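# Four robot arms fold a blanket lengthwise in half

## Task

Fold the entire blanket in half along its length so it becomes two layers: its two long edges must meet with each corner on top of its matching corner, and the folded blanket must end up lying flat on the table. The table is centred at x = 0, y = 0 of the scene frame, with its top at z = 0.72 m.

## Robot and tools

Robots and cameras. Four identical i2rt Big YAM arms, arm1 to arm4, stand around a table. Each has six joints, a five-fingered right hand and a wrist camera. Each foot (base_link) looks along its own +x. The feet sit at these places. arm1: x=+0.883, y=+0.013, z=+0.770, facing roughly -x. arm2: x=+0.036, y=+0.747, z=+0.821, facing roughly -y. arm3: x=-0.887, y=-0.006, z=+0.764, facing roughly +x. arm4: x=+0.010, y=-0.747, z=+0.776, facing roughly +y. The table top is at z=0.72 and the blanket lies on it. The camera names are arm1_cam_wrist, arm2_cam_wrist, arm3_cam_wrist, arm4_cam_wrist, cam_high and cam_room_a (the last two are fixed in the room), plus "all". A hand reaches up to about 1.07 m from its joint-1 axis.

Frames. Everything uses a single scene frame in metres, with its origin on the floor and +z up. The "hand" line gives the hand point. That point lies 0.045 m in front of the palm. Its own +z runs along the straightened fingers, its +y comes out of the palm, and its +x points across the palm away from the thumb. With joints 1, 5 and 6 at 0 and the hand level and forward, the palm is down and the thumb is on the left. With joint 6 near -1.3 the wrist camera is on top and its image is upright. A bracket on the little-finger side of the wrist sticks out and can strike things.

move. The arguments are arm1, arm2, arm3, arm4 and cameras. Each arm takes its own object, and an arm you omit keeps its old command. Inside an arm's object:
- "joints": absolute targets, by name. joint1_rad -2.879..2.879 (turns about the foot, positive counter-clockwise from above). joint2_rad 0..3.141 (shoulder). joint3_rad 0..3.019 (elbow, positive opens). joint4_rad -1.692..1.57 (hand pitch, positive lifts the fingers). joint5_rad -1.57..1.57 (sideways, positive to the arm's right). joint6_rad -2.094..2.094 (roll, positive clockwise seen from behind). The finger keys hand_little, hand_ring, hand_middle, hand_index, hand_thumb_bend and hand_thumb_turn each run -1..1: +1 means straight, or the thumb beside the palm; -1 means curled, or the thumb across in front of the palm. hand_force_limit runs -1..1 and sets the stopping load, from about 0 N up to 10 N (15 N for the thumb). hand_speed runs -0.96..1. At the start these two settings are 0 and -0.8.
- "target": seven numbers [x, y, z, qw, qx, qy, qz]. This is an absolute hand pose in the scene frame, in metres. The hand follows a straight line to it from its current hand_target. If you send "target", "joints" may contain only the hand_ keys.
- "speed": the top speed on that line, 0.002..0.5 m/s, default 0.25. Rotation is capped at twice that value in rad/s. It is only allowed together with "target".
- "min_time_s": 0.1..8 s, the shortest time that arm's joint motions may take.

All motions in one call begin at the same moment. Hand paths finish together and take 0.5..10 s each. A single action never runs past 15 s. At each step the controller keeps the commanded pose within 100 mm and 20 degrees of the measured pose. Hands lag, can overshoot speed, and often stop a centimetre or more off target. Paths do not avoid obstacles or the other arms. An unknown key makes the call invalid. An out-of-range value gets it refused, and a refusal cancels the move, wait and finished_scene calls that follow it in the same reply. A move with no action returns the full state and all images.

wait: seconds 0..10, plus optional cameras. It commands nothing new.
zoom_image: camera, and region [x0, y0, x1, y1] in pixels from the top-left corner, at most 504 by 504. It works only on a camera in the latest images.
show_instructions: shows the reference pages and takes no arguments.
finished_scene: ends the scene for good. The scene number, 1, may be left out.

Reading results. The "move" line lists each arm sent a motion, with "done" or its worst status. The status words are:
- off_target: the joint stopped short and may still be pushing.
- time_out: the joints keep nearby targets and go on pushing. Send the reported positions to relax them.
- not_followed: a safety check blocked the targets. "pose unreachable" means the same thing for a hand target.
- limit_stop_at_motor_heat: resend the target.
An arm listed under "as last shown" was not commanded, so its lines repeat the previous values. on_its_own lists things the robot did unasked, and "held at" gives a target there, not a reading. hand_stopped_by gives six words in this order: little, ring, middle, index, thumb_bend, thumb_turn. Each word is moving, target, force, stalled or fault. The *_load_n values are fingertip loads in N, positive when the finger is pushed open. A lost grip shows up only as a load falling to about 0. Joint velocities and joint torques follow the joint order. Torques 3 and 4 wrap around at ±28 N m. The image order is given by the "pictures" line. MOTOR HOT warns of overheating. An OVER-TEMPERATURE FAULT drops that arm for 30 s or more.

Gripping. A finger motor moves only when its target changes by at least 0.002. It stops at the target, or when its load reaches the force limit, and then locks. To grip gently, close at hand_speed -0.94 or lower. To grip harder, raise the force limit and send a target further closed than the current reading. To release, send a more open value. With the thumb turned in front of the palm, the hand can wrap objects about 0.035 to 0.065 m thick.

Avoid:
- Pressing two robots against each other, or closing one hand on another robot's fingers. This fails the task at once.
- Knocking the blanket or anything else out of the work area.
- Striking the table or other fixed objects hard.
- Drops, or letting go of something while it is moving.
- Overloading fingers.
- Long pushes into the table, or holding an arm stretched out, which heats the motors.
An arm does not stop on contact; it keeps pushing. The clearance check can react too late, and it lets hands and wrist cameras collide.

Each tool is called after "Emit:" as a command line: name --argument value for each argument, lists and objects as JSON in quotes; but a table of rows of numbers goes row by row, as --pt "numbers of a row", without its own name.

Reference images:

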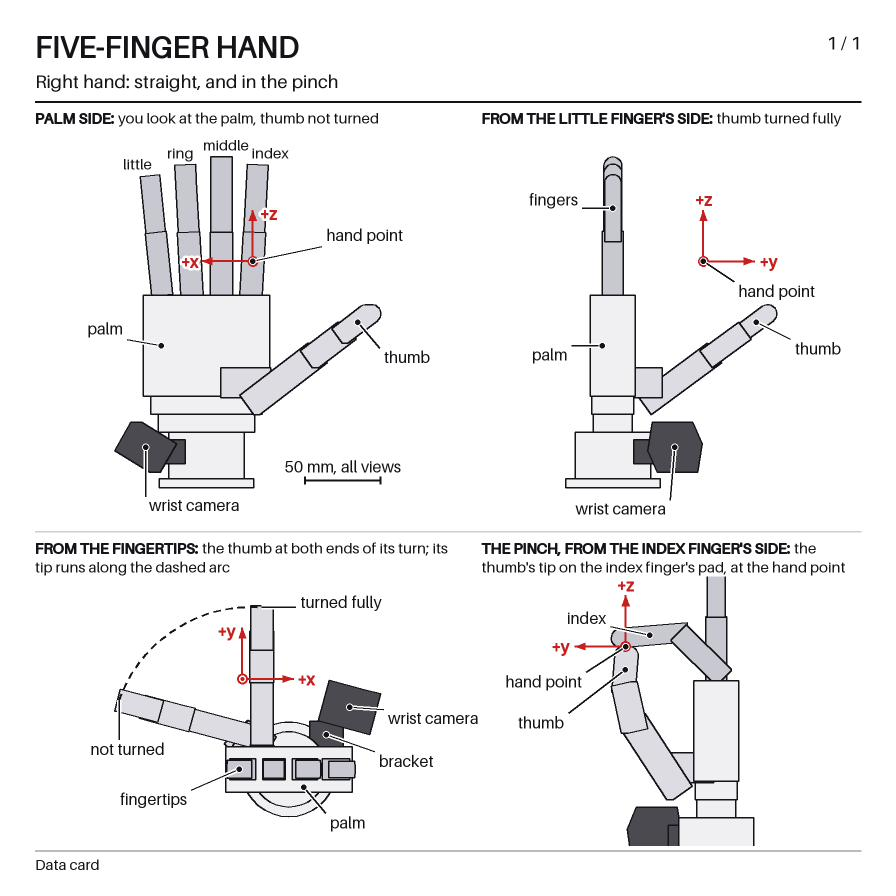

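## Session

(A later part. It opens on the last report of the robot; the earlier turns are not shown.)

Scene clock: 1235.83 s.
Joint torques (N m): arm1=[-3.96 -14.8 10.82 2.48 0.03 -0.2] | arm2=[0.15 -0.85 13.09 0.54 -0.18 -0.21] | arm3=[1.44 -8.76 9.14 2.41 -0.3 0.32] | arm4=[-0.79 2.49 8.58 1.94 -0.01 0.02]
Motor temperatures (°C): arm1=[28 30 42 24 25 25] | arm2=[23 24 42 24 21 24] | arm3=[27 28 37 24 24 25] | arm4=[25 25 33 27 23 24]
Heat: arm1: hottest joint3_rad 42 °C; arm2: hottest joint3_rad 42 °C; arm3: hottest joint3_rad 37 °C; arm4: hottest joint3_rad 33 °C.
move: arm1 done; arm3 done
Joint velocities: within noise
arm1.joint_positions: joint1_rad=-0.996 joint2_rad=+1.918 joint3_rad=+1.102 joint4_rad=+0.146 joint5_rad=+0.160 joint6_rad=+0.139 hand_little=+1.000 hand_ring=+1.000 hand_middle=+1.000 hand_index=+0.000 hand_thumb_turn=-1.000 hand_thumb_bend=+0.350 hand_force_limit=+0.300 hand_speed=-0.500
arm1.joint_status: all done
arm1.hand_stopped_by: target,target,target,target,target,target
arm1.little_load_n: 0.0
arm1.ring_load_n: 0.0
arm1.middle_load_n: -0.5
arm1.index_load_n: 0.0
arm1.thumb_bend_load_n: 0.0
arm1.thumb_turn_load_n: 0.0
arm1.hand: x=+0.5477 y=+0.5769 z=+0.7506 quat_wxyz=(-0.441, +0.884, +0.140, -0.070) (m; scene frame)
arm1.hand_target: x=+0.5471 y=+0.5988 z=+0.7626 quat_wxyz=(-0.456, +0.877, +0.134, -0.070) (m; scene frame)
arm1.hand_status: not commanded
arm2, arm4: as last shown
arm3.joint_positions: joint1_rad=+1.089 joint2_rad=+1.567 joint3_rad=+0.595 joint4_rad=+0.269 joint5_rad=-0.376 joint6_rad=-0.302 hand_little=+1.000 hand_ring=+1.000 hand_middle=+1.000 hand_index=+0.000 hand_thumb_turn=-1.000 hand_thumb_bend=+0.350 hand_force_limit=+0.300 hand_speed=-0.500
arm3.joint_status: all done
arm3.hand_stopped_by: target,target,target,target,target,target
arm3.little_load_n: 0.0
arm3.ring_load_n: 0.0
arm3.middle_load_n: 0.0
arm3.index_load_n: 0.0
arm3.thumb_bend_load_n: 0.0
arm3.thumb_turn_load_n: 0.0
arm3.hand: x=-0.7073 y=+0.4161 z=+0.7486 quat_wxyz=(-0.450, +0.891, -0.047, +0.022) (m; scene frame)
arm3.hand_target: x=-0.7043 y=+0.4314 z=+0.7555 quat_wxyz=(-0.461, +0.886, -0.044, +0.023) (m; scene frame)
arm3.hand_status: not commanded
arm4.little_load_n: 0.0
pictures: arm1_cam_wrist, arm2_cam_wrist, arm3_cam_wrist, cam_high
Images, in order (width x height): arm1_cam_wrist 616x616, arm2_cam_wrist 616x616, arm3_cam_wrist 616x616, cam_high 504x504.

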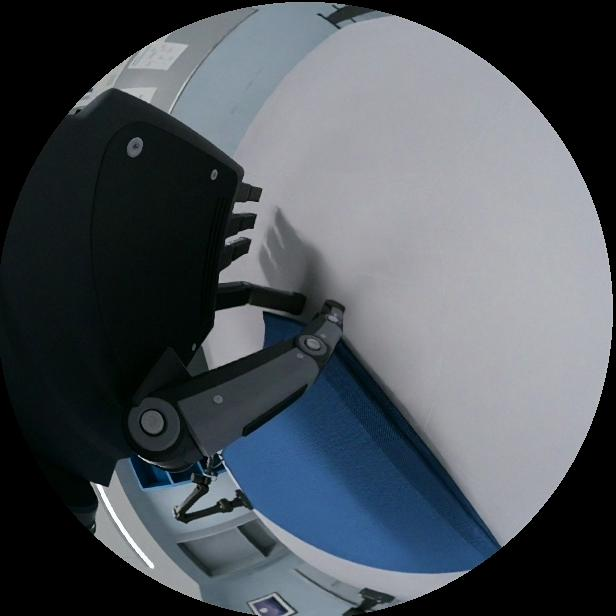

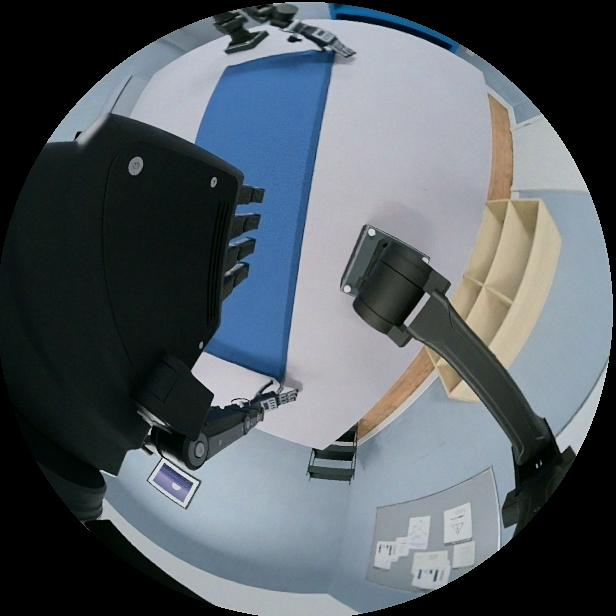

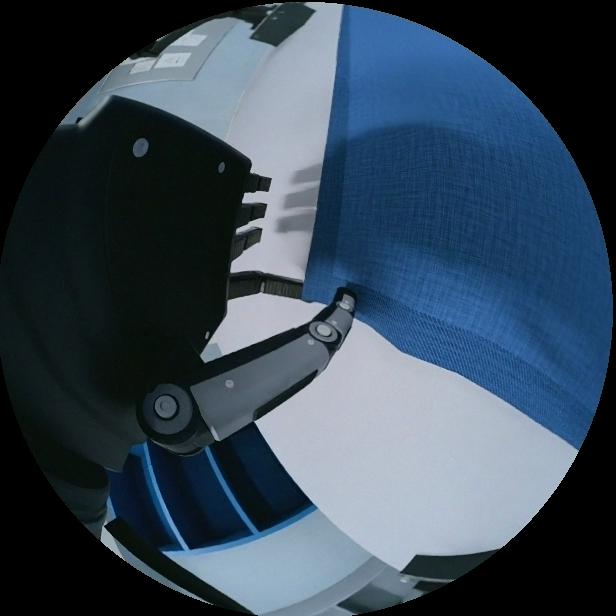

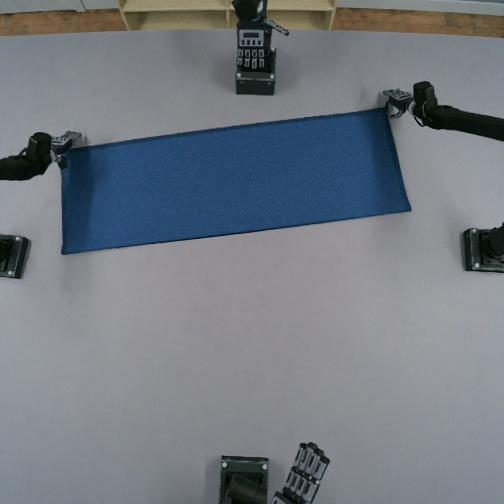

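Emit:
move --arm1 '{"joints": {"hand_index": 0.5, "hand_thumb_bend": 0.5, "hand_speed": -0.5}}' --arm3 '{"joints": {"hand_index": 0.5, "hand_thumb_bend": 0.5, "hand_speed": -0.5}}' --cameras '["arm2_cam_wrist", "arm1_cam_wrist", "arm3_cam_wrist"]'

Emit:
zoom_image --camera "arm3_cam_wrist" --region '[200, 200, 450, 450]'

Emit:
zoom_image --camera "arm1_cam_wrist" --region '[200, 200, 450, 450]'

Scene clock: 1246.93 s.
Joint torques (N m): arm1=[-3.72 -14.68 10.82 2.5 0.03 -0.2] | arm2=[0.44 -0.85 13.2 0.55 -0.18 -0.21] | arm3=[1.44 -8.7 8.94 2.28 -0.17 0.28] | arm4=[-0.91 2.43 8.62 2 -0.01 0.02]
Motor temperatures (°C): arm1=[28 30 42 24 25 25] | arm2=[23 24 42 24 21 24] | arm3=[27 27 37 24 24 25] | arm4=[25 25 33 27 23 24]
Heat: arm1: hottest joint3_rad 42 °C; arm2: hottest joint3_rad 42 °C; arm3: hottest joint3_rad 37 °C; arm4: hottest joint3_rad 33 °C.
move: arm1 done; arm3 done
Joint velocities: within noise
arm1.joint_positions: joint1_rad=-0.996 joint2_rad=+1.918 joint3_rad=+1.102 joint4_rad=+0.146 joint5_rad=+0.160 joint6_rad=+0.139 hand_little=+1.000 hand_ring=+1.000 hand_middle=+1.000 hand_index=+0.500 hand_thumb_turn=-1.000 hand_thumb_bend=+0.500 hand_force_limit=+0.300 hand_speed=-0.500
arm1.joint_status: all done
arm1.hand_stopped_by: target,target,target,target,target,target
arm1.little_load_n: 0.0
arm1.ring_load_n: 0.0
arm1.middle_load_n: -0.5
arm1.index_load_n: 0.0
arm1.thumb_bend_load_n: 0.0
arm1.thumb_turn_load_n: 0.0
arm1.hand: x=+0.5478 y=+0.5769 z=+0.7506 quat_wxyz=(-0.441, +0.884, +0.140, -0.070) (m; scene frame)
arm1.hand_target: x=+0.5471 y=+0.5988 z=+0.7626 quat_wxyz=(-0.456, +0.877, +0.134, -0.070) (m; scene frame)
arm1.hand_status: not commanded
arm2, arm4: as last shown
arm3.joint_positions: joint1_rad=+1.090 joint2_rad=+1.567 joint3_rad=+0.598 joint4_rad=+0.272 joint5_rad=-0.379 joint6_rad=-0.299 hand_little=+1.000 hand_ring=+1.000 hand_middle=+1.000 hand_index=+0.500 hand_thumb_turn=-1.000 hand_thumb_bend=+0.499 hand_force_limit=+0.300 hand_speed=-0.500
arm3.joint_status: all done
arm3.hand_stopped_by: target,target,target,target,target,target
arm3.little_load_n: 0.0
arm3.ring_load_n: 0.0
arm3.middle_load_n: 0.5
arm3.index_load_n: 0.0
arm3.thumb_bend_load_n: -1.0
arm3.thumb_turn_load_n: 0.0
arm3.hand: x=-0.7072 y=+0.4182 z=+0.7504 quat_wxyz=(-0.453, +0.890, -0.047, +0.022) (m; scene frame)
arm3.hand_target: x=-0.7043 y=+0.4313 z=+0.7555 quat_wxyz=(-0.461, +0.886, -0.044, +0.023) (m; scene frame)
arm3.hand_status: not commanded
pictures: arm1_cam_wrist, arm2_cam_wrist, arm3_cam_wrist
Images, in order (width x height): arm1_cam_wrist 616x616, arm2_cam_wrist 616x616, arm3_cam_wrist 616x616.

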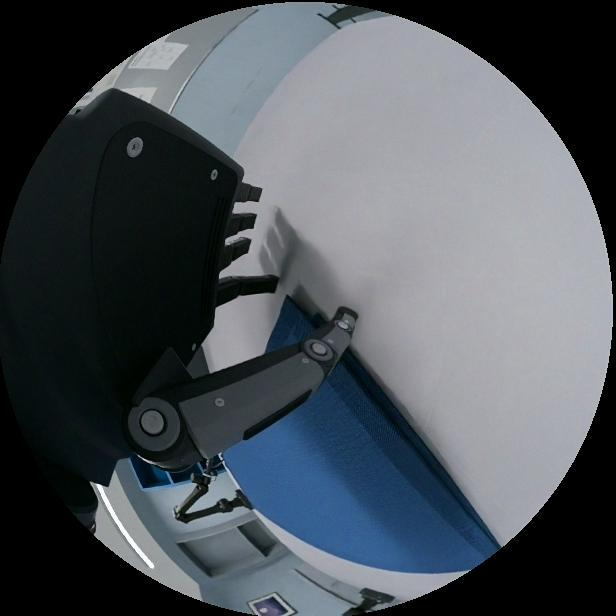

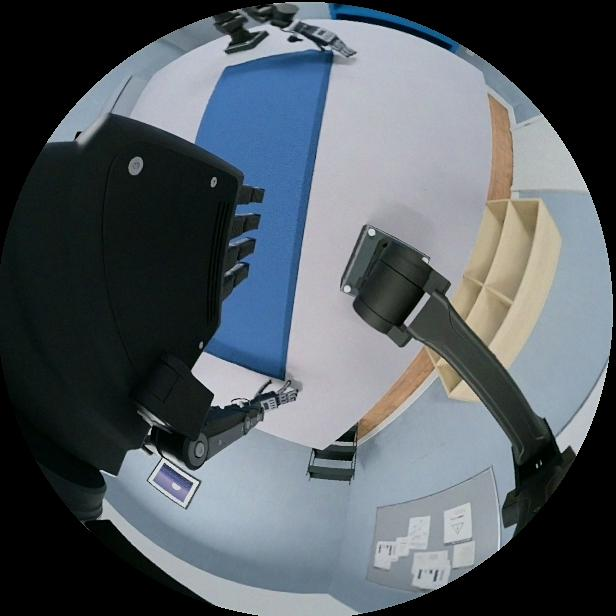

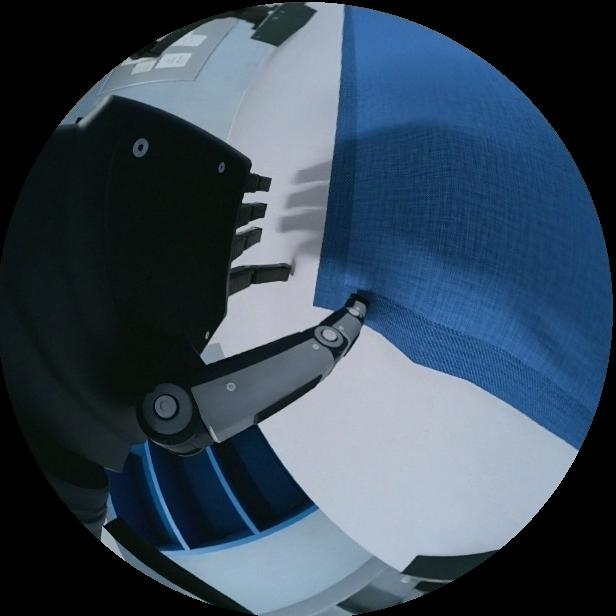

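Scaled by 2.016 from the camera's 616x616 image, which has a finer 880x880 frame.

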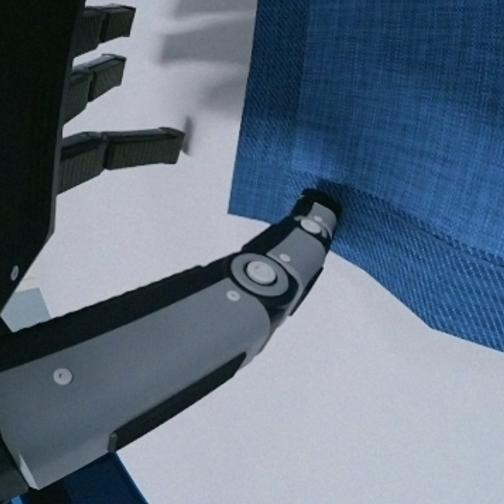

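Scaled by 2.016 from the camera's 616x616 image, which has a finer 880x880 frame.

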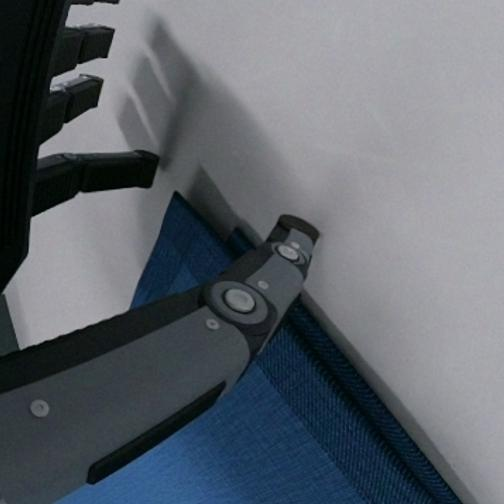

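Emit:
move --arm1 '{"target": [0.550, 0.590, 0.86, 0.4564, -0.8768, -0.1346, 0.0701], "speed": 0.08}' --arm3 '{"target": [-0.705, 0.425, 0.86, 0.4612, -0.8860, 0.0444, -0.0231], "speed": 0.08}' --cameras '["cam_high", "arm2_cam_wrist", "arm1_cam_wrist", "arm3_cam_wrist", "cam_room_a"]'

Emit:
zoom_image --camera "arm2_cam_wrist" --region '[230, 0, 380, 150]'

Emit:
zoom_image --camera "arm2_cam_wrist" --region '[200, 290, 350, 440]'

Scene clock: 1255.90 s.
Joint torques (N m): arm1=[-3.66 -15.56 12.05 1.8 0.05 -0.19] | arm2=[0.32 -1.26 13.2 0.51 -0.2 -0.22] | arm3=[0.97 -9.05 12.9 1.28 -0.32 0.25] | arm4=[-0.56 2.49 8.62 1.94 -0.01 0.01]
Motor temperatures (°C): arm1=[28 30 42 24 25 25] | arm2=[23 24 42 24 21 24] | arm3=[27 27 38 24 24 25] | arm4=[25 25 33 27 23 24]
Heat: arm1: hottest joint3_rad 42 °C; arm2: hottest joint3_rad 42 °C; arm3: hottest joint3_rad 38 °C; arm4: hottest joint3_rad 33 °C.
move: arm1 off_target; arm3 off_target
Joint velocities: within noise
arm1.joint_positions: joint1_rad=-0.996 joint2_rad=+1.757 joint3_rad=+1.145 joint4_rad=-0.066 joint5_rad=+0.160 joint6_rad=+0.139 hand_little=+1.000 hand_ring=+1.000 hand_middle=+1.000 hand_index=+0.500 hand_thumb_turn=-1.000 hand_thumb_bend=+0.500 hand_force_limit=+0.300 hand_speed=-0.500
arm1.joint_status: not commanded
arm1.hand_stopped_by: target,target,target,target,target,target
arm1.little_load_n: 0.0
arm1.ring_load_n: 0.0
arm1.middle_load_n: 0.0
arm1.index_load_n: 0.0
arm1.thumb_bend_load_n: 0.0
arm1.thumb_turn_load_n: 0.0
arm1.hand: x=+0.5506 y=+0.5700 z=+0.8350 quat_wxyz=(-0.438, +0.885, +0.141, -0.069) (m; scene frame)
arm1.hand_target: x=+0.5508 y=+0.5890 z=+0.8603 quat_wxyz=(-0.457, +0.877, +0.134, -0.070) (m; scene frame)
arm1.hand_status: off_target (0.032 m and 2.5 deg from the pose sent, 0.110 m and 2.1 deg at the start)
arm2, arm4: as last shown
arm3.joint_positions: joint1_rad=+1.090 joint2_rad=+1.319 joint3_rad=+0.674 joint4_rad=-0.074 joint5_rad=-0.379 joint6_rad=-0.299 hand_little=+1.000 hand_ring=+1.000 hand_middle=+1.000 hand_index=+0.500 hand_thumb_turn=-1.000 hand_thumb_bend=+0.499 hand_force_limit=+0.300 hand_speed=-0.500
arm3.joint_status: not commanded
arm3.hand_stopped_by: target,target,target,target,target,target
arm3.little_load_n: 0.0
arm3.ring_load_n: 0.0
arm3.middle_load_n: 0.0
arm3.index_load_n: 0.0
arm3.thumb_bend_load_n: 0.0
arm3.thumb_turn_load_n: 0.0
arm3.hand: x=-0.7131 y=+0.4084 z=+0.8370 quat_wxyz=(-0.445, +0.894, -0.049, +0.016) (m; scene frame)
arm3.hand_target: x=-0.7054 y=+0.4241 z=+0.8603 quat_wxyz=(-0.461, +0.886, -0.044, +0.023) (m; scene frame)
arm3.hand_status: off_target (0.029 m and 2.3 deg from the pose sent, 0.110 m and 1.1 deg at the start)
pictures: arm1_cam_wrist, arm2_cam_wrist, arm3_cam_wrist, cam_high, cam_room_a
Images, in order (width x height): arm1_cam_wrist 616x616, arm2_cam_wrist 616x616, arm3_cam_wrist 616x616, cam_high 504x504, cam_room_a 504x504.

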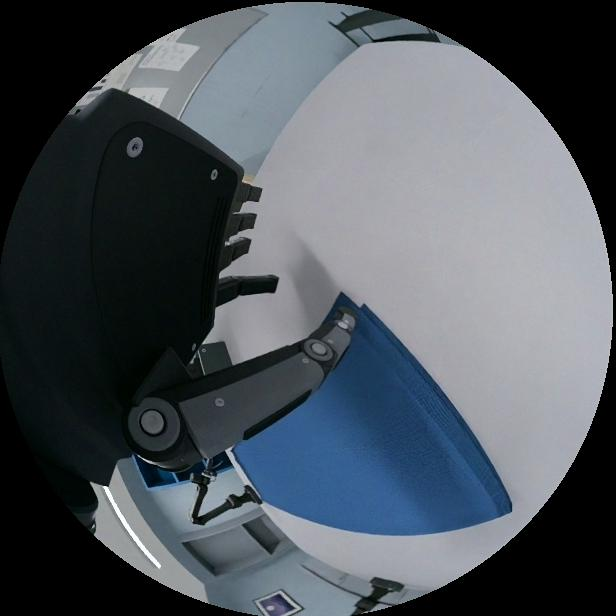

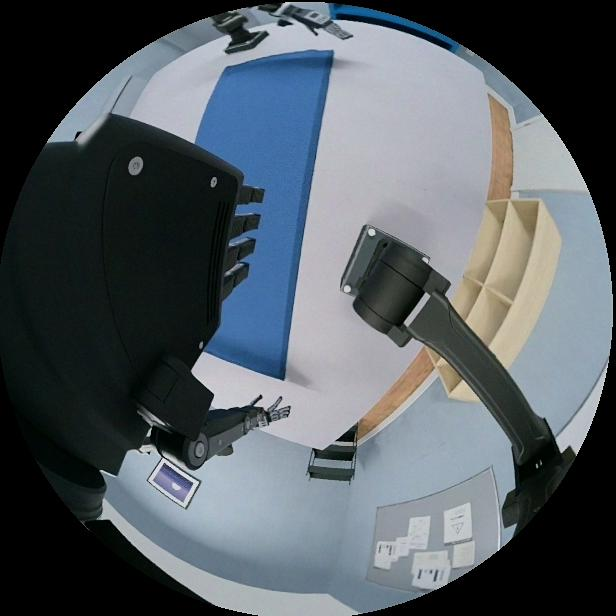

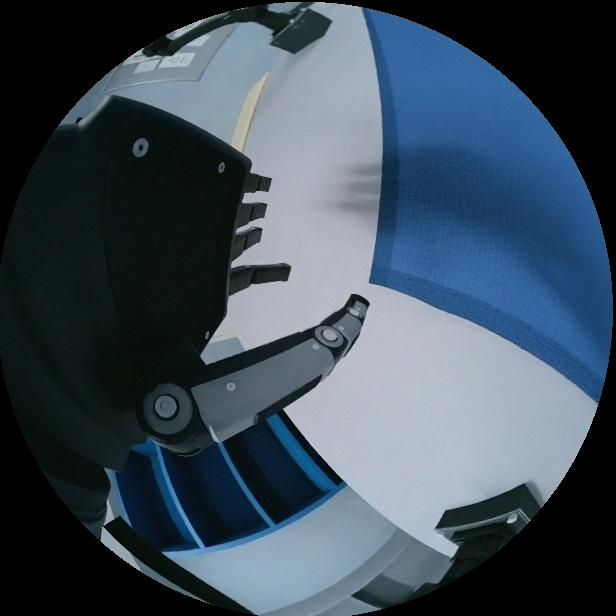

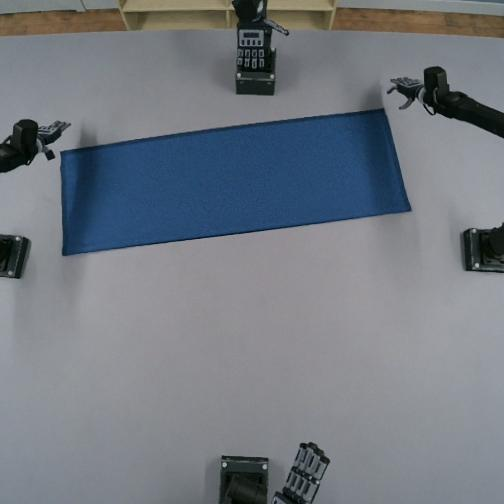

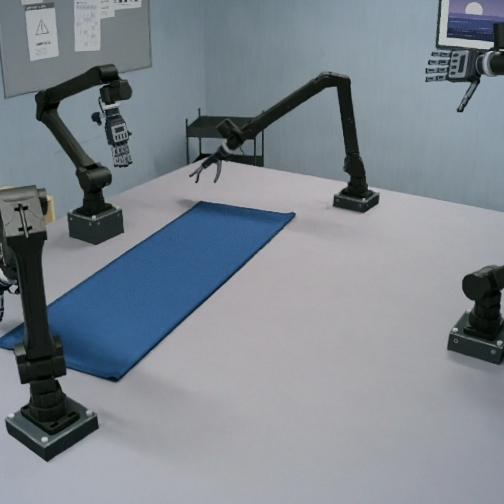

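Scaled by 3.360 from the camera's 616x616 image, which has a finer 880x880 frame.

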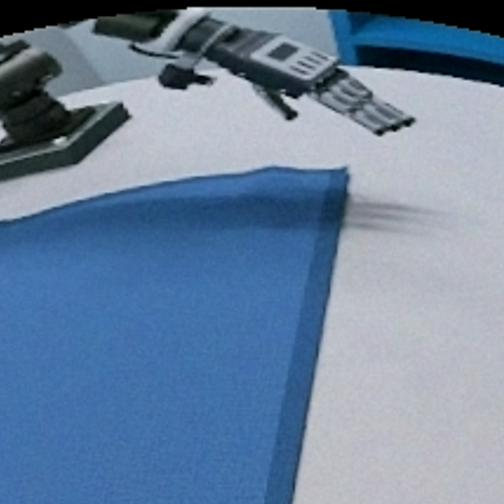

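Scaled by 3.360 from the camera's 616x616 image, which has a finer 880x880 frame.

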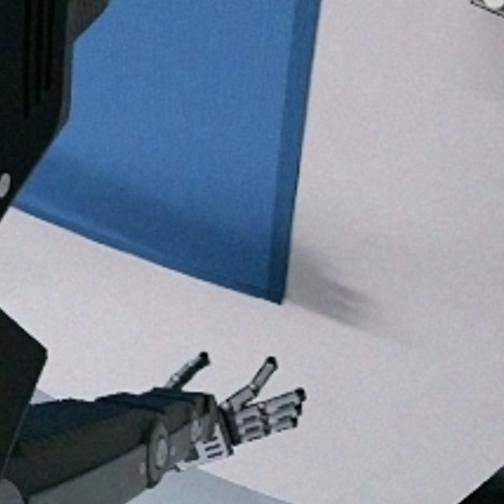

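Emit:
zoom_image --camera "arm1_cam_wrist" --region '[300, 250, 550, 550]'

Emit:
zoom_image --camera "arm3_cam_wrist" --region '[350, 150, 616, 416]'

Emit:
zoom_image --camera "cam_room_a" --region '[0, 190, 310, 400]'

Emit:
zoom_image --camera "cam_high" --region '[320, 90, 430, 230]'

Emit:
zoom_image --camera "cam_high" --region '[40, 130, 180, 270]'

Scaled by 1.680 from the camera's 616x616 image, which has a finer 880x880 frame.

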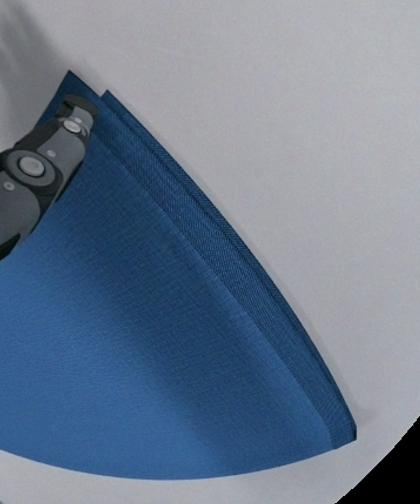

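Scaled by 1.895 from the camera's 616x616 image, which has a finer 880x880 frame.

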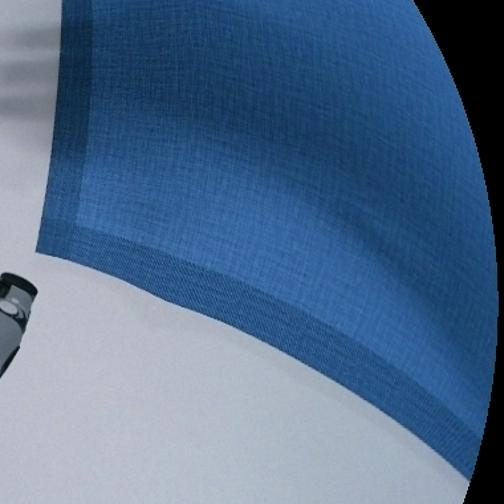

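Scaled by 1.626.

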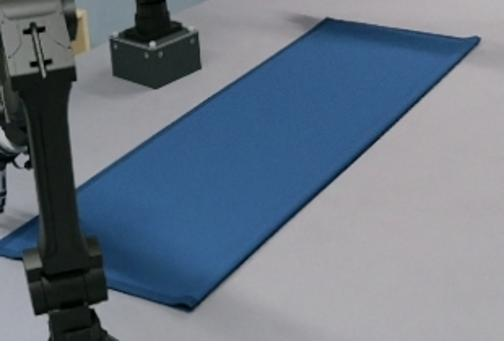

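Scaled by 3.600.

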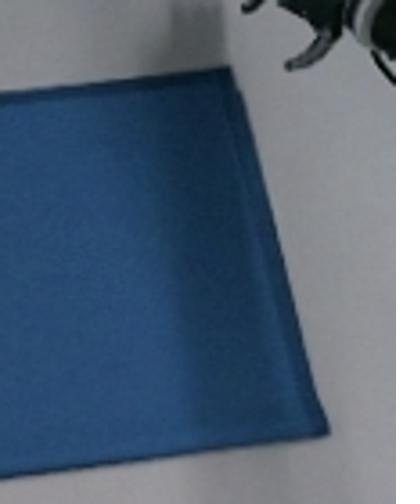

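Scaled by 3.600.

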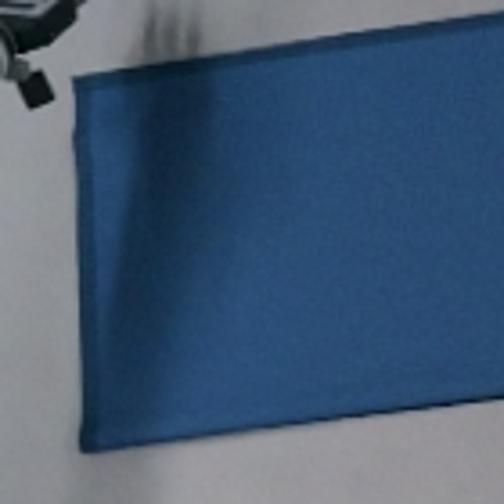

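Emit:
zoom_image --camera "arm2_cam_wrist" --region '[290, 30, 350, 90]'

Emit:
zoom_image --camera "arm2_cam_wrist" --region '[250, 340, 310, 400]'

Emit:
zoom_image --camera "arm1_cam_wrist" --region '[300, 270, 420, 390]'

Scaled by 8.400 from the camera's 616x616 image, which has a finer 880x880 frame.

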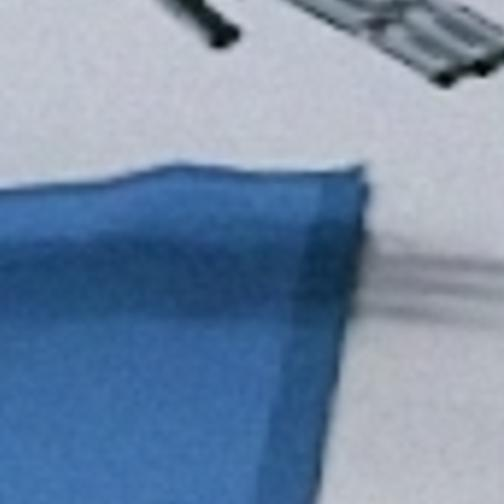

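Scaled by 8.400 from the camera's 616x616 image, which has a finer 880x880 frame.

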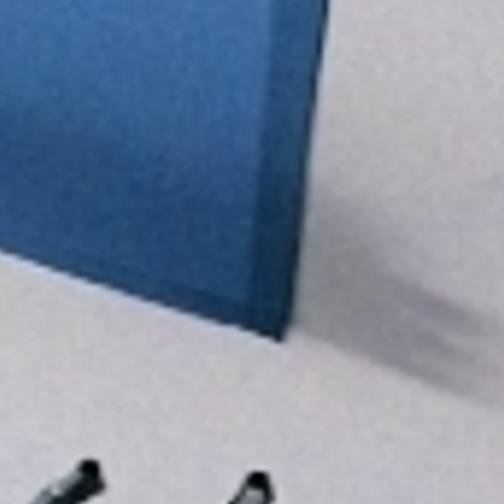

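Scaled by 4.200 from the camera's 616x616 image, which has a finer 880x880 frame.

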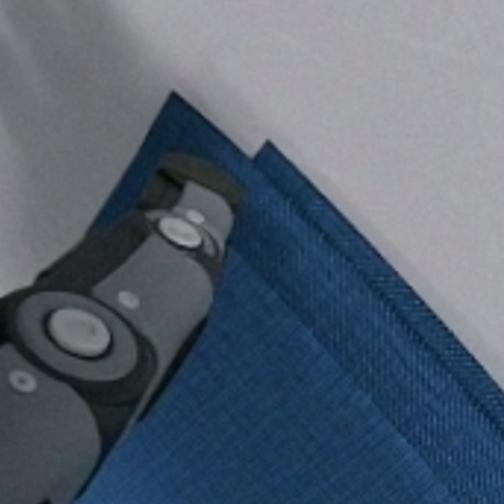

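Emit:
move --arm1 '{"target": [0.60, 0.50, 0.98, 0.4564, -0.8768, -0.1346, 0.0701], "speed": 0.15}' --arm3 '{"target": [-0.74, 0.33, 0.98, 0.4612, -0.8860, 0.0444, -0.0231], "speed": 0.15}' --cameras '["cam_high", "arm1_cam_wrist", "arm3_cam_wrist"]'

Emit:
zoom_image --camera "arm1_cam_wrist" --region '[300, 250, 550, 500]'

Emit:
zoom_image --camera "arm3_cam_wrist" --region '[320, 200, 520, 400]'

Emit:
zoom_image --camera "cam_high" --region '[350, 90, 430, 170]'

Emit:
zoom_image --camera "cam_high" --region '[40, 130, 120, 210]'

Scene clock: 1299.13 s.
Joint torques (N m): arm1=[-3.72 -10.29 9.84 1.88 -0.03 -0.2] | arm2=[0.38 -0.97 13.2 0.64 -0.17 -0.2] | arm3=[-0.26 -3.96 15.17 1.25 -0.38 0.08] | arm4=[-0.67 2.43 8.62 2.02 -0.01 0.04]
Motor temperatures (°C): arm1=[28 28 43 24 25 25] | arm2=[23 24 43 24 21 24] | arm3=[27 27 39 23 23 25] | arm4=[25 25 33 27 23 24]
Heat: arm1: hottest joint3_rad 43 °C; arm2: hottest joint3_rad 43 °C; arm3: hottest joint3_rad 39 °C; arm4: hottest joint3_rad 33 °C.
move: arm1 done; arm3 off_target
Joint velocities: within noise
arm1.joint_positions: joint1_rad=-0.996 joint2_rad=+1.364 joint3_rad=+1.086 joint4_rad=-0.345 joint5_rad=+0.160 joint6_rad=+0.139 hand_little=+1.000 hand_ring=+1.000 hand_middle=+1.000 hand_index=+0.500 hand_thumb_turn=-1.000 hand_thumb_bend=+0.500 hand_force_limit=+0.300 hand_speed=-0.500
arm1.joint_status: not commanded
arm1.hand_stopped_by: target,target,target,target,target,target
arm1.little_load_n: 0.0
arm1.ring_load_n: 0.0
arm1.middle_load_n: 0.0
arm1.index_load_n: 0.0
arm1.thumb_bend_load_n: 0.0
arm1.thumb_turn_load_n: 0.0
arm1.hand: x=+0.5912 y=+0.4965 z=+0.9831 quat_wxyz=(-0.460, +0.874, +0.137, -0.078) (m; scene frame)
arm1.hand_target: x=+0.6000 y=+0.4999 z=+0.9801 quat_wxyz=(-0.456, +0.877, +0.134, -0.070) (m; scene frame)
arm1.hand_status: done (0.010 m and 1.1 deg from the pose sent, 0.168 m and 2.4 deg at the start)
arm2, arm4: as last shown
arm3.joint_positions: joint1_rad=+1.025 joint2_rad=+0.877 joint3_rad=+0.714 joint4_rad=-0.576 joint5_rad=-0.440 joint6_rad=-0.338 hand_little=+1.000 hand_ring=+1.000 hand_middle=+1.000 hand_index=+0.500 hand_thumb_turn=-1.000 hand_thumb_bend=+0.499 hand_force_limit=+0.300 hand_speed=-0.500
arm3.joint_status: not commanded
arm3.hand_stopped_by: target,target,target,target,target,target
arm3.little_load_n: 0.0
arm3.ring_load_n: 0.0
arm3.middle_load_n: 0.0
arm3.index_load_n: 0.0
arm3.thumb_bend_load_n: -0.5
arm3.thumb_turn_load_n: 0.0
arm3.hand: x=-0.7513 y=+0.3222 z=+0.9546 quat_wxyz=(-0.446, +0.893, -0.051, +0.009) (m; scene frame)
arm3.hand_target: x=-0.7406 y=+0.3293 z=+0.9797 quat_wxyz=(-0.461, +0.886, -0.045, +0.023) (m; scene frame)
arm3.hand_status: off_target (0.029 m and 2.6 deg from the pose sent, 0.165 m and 2.3 deg at the start)
pictures: arm1_cam_wrist, arm3_cam_wrist, cam_high
Images, in order (width x height): arm1_cam_wrist 616x616, arm3_cam_wrist 616x616, cam_high 504x504.

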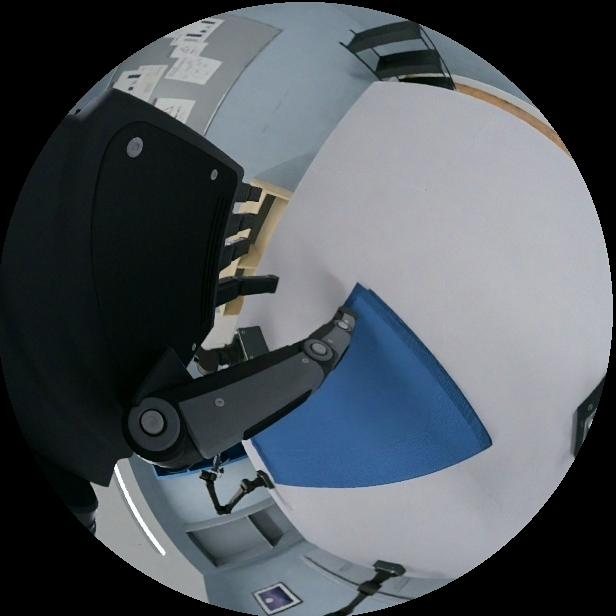

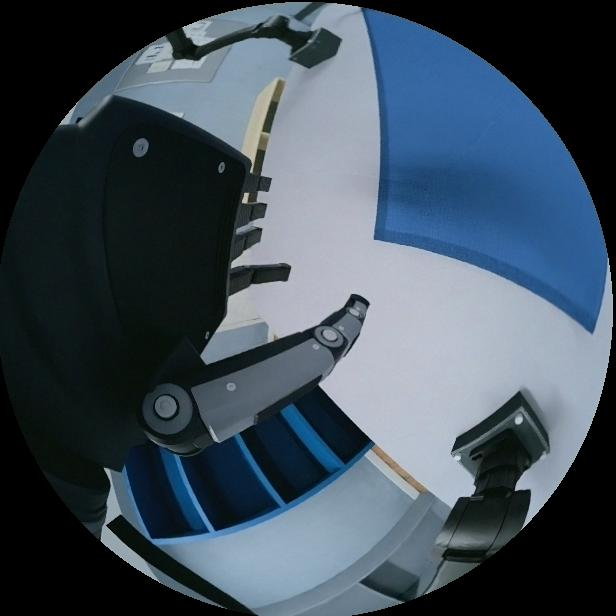

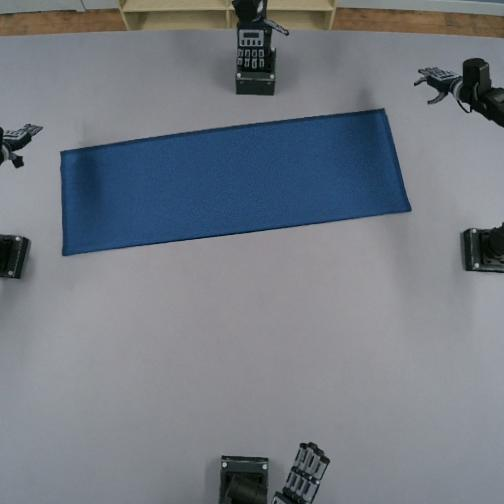

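Scaled by 2.016 from the camera's 616x616 image, which has a finer 880x880 frame.

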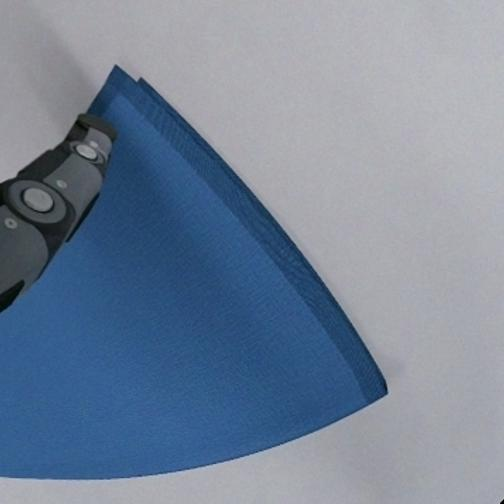

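Scaled by 2.520 from the camera's 616x616 image, which has a finer 880x880 frame.

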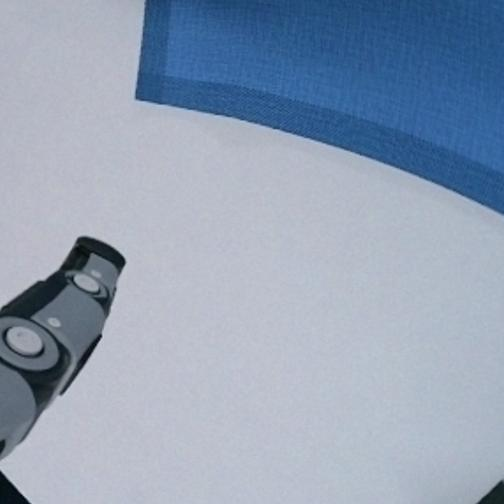

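Scaled by 6.300.

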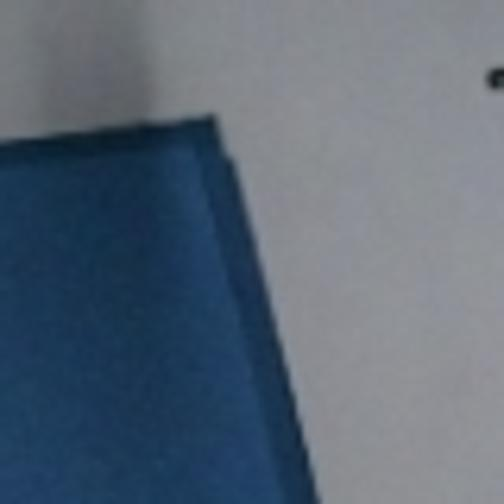

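Scaled by 6.300.

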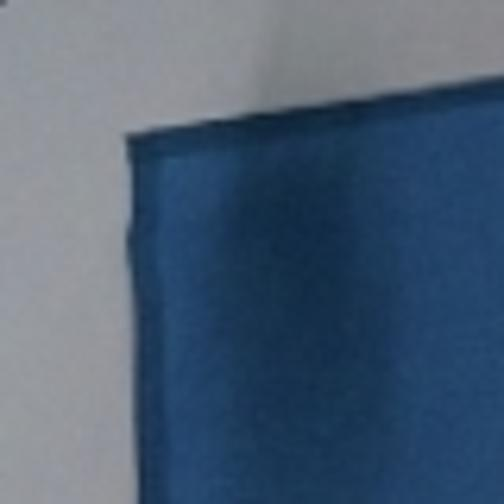

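Emit:
move --arm1 '{"target": [0.56, 0.55, 0.92, 0.3265, -0.6273, -0.6273, 0.3265], "speed": 0.25, "joints": {"hand_index": 0.3, "hand_thumb_bend": 0.6, "hand_speed": -0.3}}' --cameras '[]'

Emit:
move --arm1 '{"target": [0.525, 0.575, 0.80, 0.3265, -0.6273, -0.6273, 0.3265], "speed": 0.15}' --cameras '["cam_high", "arm1_cam_wrist", "arm2_cam_wrist"]'

Emit:
zoom_image --camera "arm2_cam_wrist" --region '[250, 0, 370, 120]'

Emit:
zoom_image --camera "arm1_cam_wrist" --region '[180, 180, 480, 480]'

Emit:
zoom_image --camera "cam_high" --region '[350, 70, 450, 170]'

Scene clock: 1405.33 s.
Joint torques (N m): arm1=[-3.96 -15.91 13 0.9 -0.92 -0.23] | arm2=[0.67 -0.97 13.22 0.58 -0.17 -0.19] | arm3=[-0.26 -4.07 15.15 1.22 -0.38 0.08] | arm4=[-0.97 2.26 8.66 1.95 -0.01 0.03]
Motor temperatures (°C): arm1=[28 27 45 24 25 25] | arm2=[23 24 43 24 21 24] | arm3=[27 27 46 23 23 25] | arm4=[25 25 33 27 23 24]
Heat: arm1: hottest joint3_rad 45 °C; arm2: hottest joint3_rad 43 °C; arm3: hottest joint3_rad 46 °C; arm4: hottest joint3_rad 33 °C.
move: arm1 off_target
Joint velocities: within noise
arm1.joint_positions: joint1_rad=-1.174 joint2_rad=+1.876 joint3_rad=+1.575 joint4_rad=-0.871 joint5_rad=-0.890 joint6_rad=-1.014 hand_little=+1.000 hand_ring=+1.000 hand_middle=+1.000 hand_index=+0.300 hand_thumb_turn=-1.000 hand_thumb_bend=+0.600 hand_force_limit=+0.300 hand_speed=-0.300
arm1.joint_status: all done
arm1.hand_stopped_by: target,target,target,target,target,target
arm1.little_load_n: 0.0
arm1.ring_load_n: 0.0
arm1.middle_load_n: 0.0
arm1.index_load_n: 0.0
arm1.thumb_bend_load_n: -0.5
arm1.thumb_turn_load_n: 0.0
arm1.hand: x=+0.5569 y=+0.5301 z=+0.9069 quat_wxyz=(-0.311, +0.632, +0.627, -0.334) (m; scene frame)
arm1.hand_target: x=+0.5606 y=+0.5492 z=+0.9202 quat_wxyz=(-0.327, +0.627, +0.627, -0.326) (m; scene frame)
arm1.hand_status: off_target (0.024 m and 2.0 deg from the pose sent, 0.088 m and 71.9 deg at the start)
arm2, arm3, arm4: as last shown
arm3.little_load_n: -0.5
arm3.ring_load_n: -0.5
arm3.thumb_bend_load_n: 0.0
arm3.hand: x=-0.7513 y=+0.3222 z=+0.9545 quat_wxyz=(-0.446, +0.893, -0.050, +0.009) (m; scene frame)
arm3.hand_target: x=-0.7406 y=+0.3293 z=+0.9797 quat_wxyz=(-0.461, +0.886, -0.044, +0.023) (m; scene frame)
pictures: none
No camera images: "cameras" was empty.

Scene clock: 1406.90 s.
Joint torques (N m): arm1=[-1.44 -18.26 10.21 2.04 -0.68 0] | arm2=[0.15 -1.32 13.14 0.64 -0.17 -0.23] | arm3=[-0.26 -3.9 15.16 1.24 -0.38 0.09] | arm4=[-0.97 2.37 8.61 1.94 -0.02 0.03]
Motor temperatures (°C): arm1=[28 27 45 24 25 25] | arm2=[23 24 43 24 21 24] | arm3=[27 27 46 23 23 25] | arm4=[25 25 33 27 23 24]
Heat: arm1: hottest joint3_rad 45 °C; arm2: hottest joint3_rad 43 °C; arm3: hottest joint3_rad 46 °C; arm4: hottest joint3_rad 33 °C.
move: arm1 off_target
Joint velocities: within noise
arm1.joint_positions: joint1_rad=-1.166 joint2_rad=+2.081 joint3_rad=+1.575 joint4_rad=-0.627 joint5_rad=-0.880 joint6_rad=-0.975 hand_little=+1.000 hand_ring=+1.000 hand_middle=+1.000 hand_index=+0.300 hand_thumb_turn=-1.000 hand_thumb_bend=+0.600 hand_force_limit=+0.300 hand_speed=-0.300
arm1.joint_status: not commanded
arm1.hand_stopped_by: target,target,target,target,target,target
arm1.little_load_n: 0.0
arm1.ring_load_n: 0.0
arm1.middle_load_n: 0.0
arm1.index_load_n: 0.0
arm1.thumb_bend_load_n: 0.0
arm1.thumb_turn_load_n: 0.0
arm1.hand: x=+0.5384 y=+0.5690 z=+0.7932 quat_wxyz=(-0.318, +0.636, +0.622, -0.330) (m; scene frame)
arm1.hand_target: x=+0.5252 y=+0.5746 z=+0.8002 quat_wxyz=(-0.327, +0.627, +0.627, -0.327) (m; scene frame)
arm1.hand_status: off_target (0.016 m and 1.6 deg from the pose sent, 0.120 m and 2.1 deg at the start)
arm2.joint_positions: joint1_rad=-0.102 joint2_rad=+0.656 joint3_rad=+0.973 joint4_rad=-1.677 joint5_rad=-0.045 joint6_rad=-0.127 hand_little=+1.000 hand_ring=+1.000 hand_middle=+1.000 hand_index=+1.000 hand_thumb_turn=+1.000 hand_thumb_bend=+1.000 hand_force_limit=+0.000 hand_speed=-0.800
arm2.joint_status: not commanded
arm2.hand_stopped_by: target,target,target,target,target,target
arm2.little_load_n: 0.0
arm2.ring_load_n: 0.0
arm2.middle_load_n: 0.0
arm2.index_load_n: 0.0
arm2.thumb_bend_load_n: -0.5
arm2.thumb_turn_load_n: 0.0
arm2.hand: x=+0.0528 y=+0.6245 z=+1.0811 quat_wxyz=(-0.003, -0.004, -0.994, +0.108) (m; scene frame)
arm2.hand_target: x=+0.0503 y=+0.6204 z=+1.0993 quat_wxyz=(+0.001, +0.000, -0.991, +0.131) (m; scene frame)
arm2.hand_status: not commanded
arm3: as last shown
arm3.little_load_n: 0.0
arm3.ring_load_n: 0.0
arm4.joint_positions: joint1_rad=-0.354 joint2_rad=+0.646 joint3_rad=+1.604 joint4_rad=-1.162 joint5_rad=+0.015 joint6_rad=-1.239 hand_little=+1.000 hand_ring=+1.000 hand_middle=+1.000 hand_index=+1.000 hand_thumb_turn=+1.000 hand_thumb_bend=+1.000 hand_force_limit=+0.000 hand_speed=-0.800
arm4.joint_status: not commanded
arm4.hand_stopped_by: target,target,target,target,target,target
arm4.little_load_n: 0.0
arm4.ring_load_n: 0.0
arm4.middle_load_n: 0.0
arm4.index_load_n: -0.5
arm4.thumb_bend_load_n: 0.0
arm4.thumb_turn_load_n: 0.0
arm4.hand: x=+0.1450 y=-0.5525 z=+1.4000 quat_wxyz=(-0.428, +0.709, +0.313, +0.465) (m; scene frame)
arm4.hand_target: x=+0.1437 y=-0.5556 z=+1.4085 quat_wxyz=(-0.433, +0.703, +0.311, +0.471) (m; scene frame)
arm4.hand_status: not commanded
pictures: arm1_cam_wrist, arm2_cam_wrist, cam_high
Images, in order (width x height): arm1_cam_wrist 616x616, arm2_cam_wrist 616x616, cam_high 504x504.

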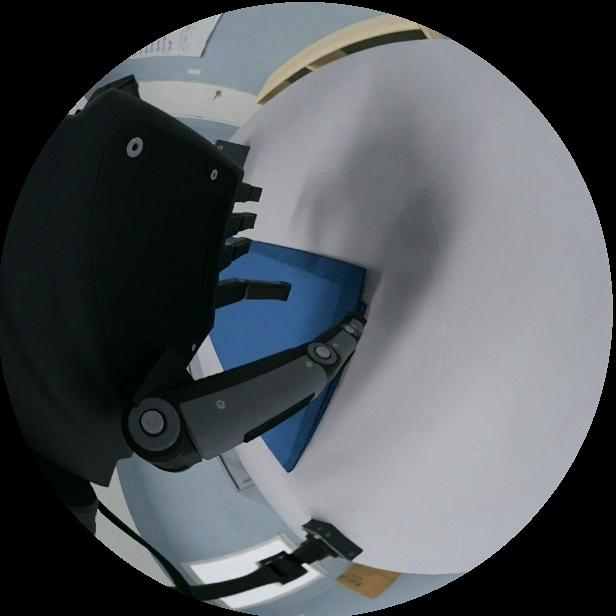

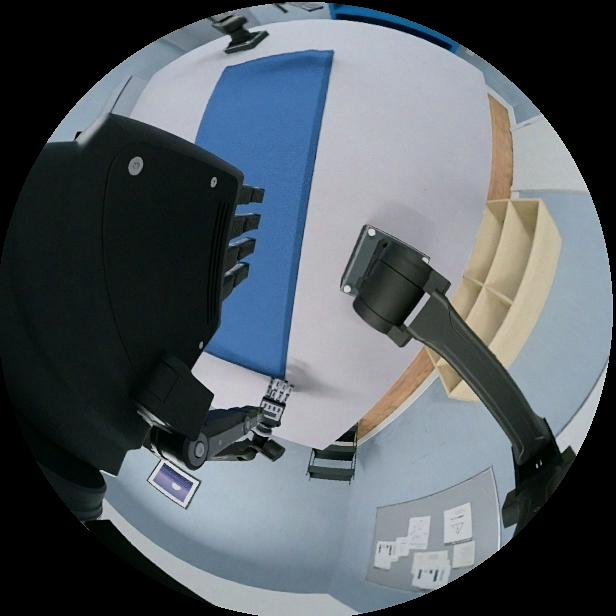

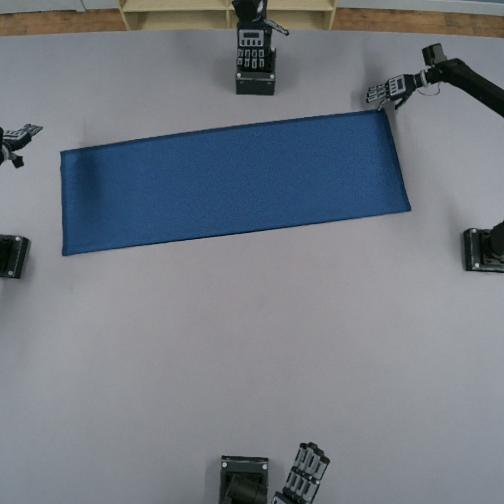

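Scaled by 4.200 from the camera's 616x616 image, which has a finer 880x880 frame.

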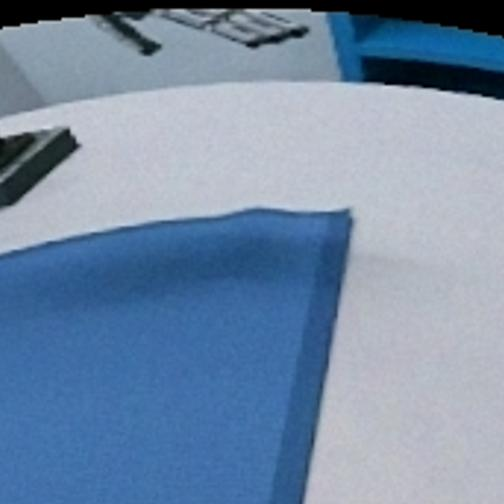

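Scaled by 1.680 from the camera's 616x616 image, which has a finer 880x880 frame.

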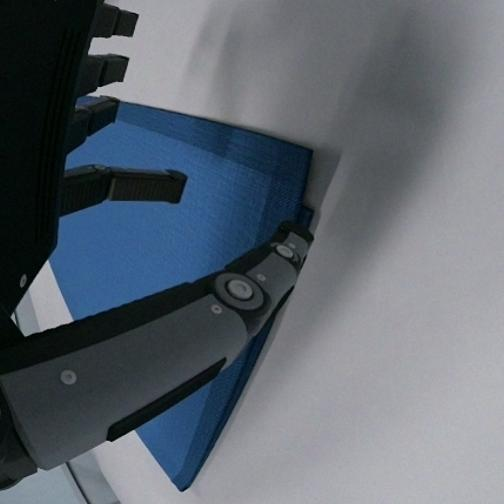

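Scaled by 5.040.

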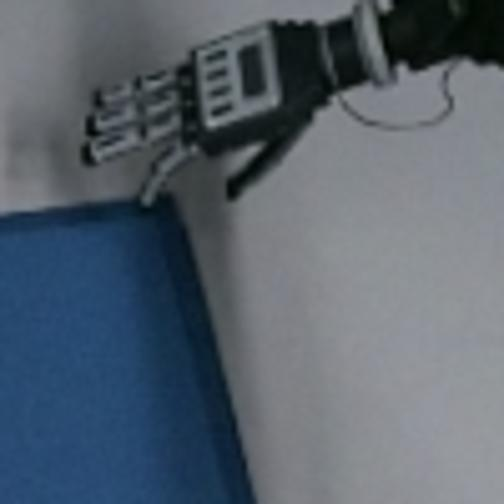

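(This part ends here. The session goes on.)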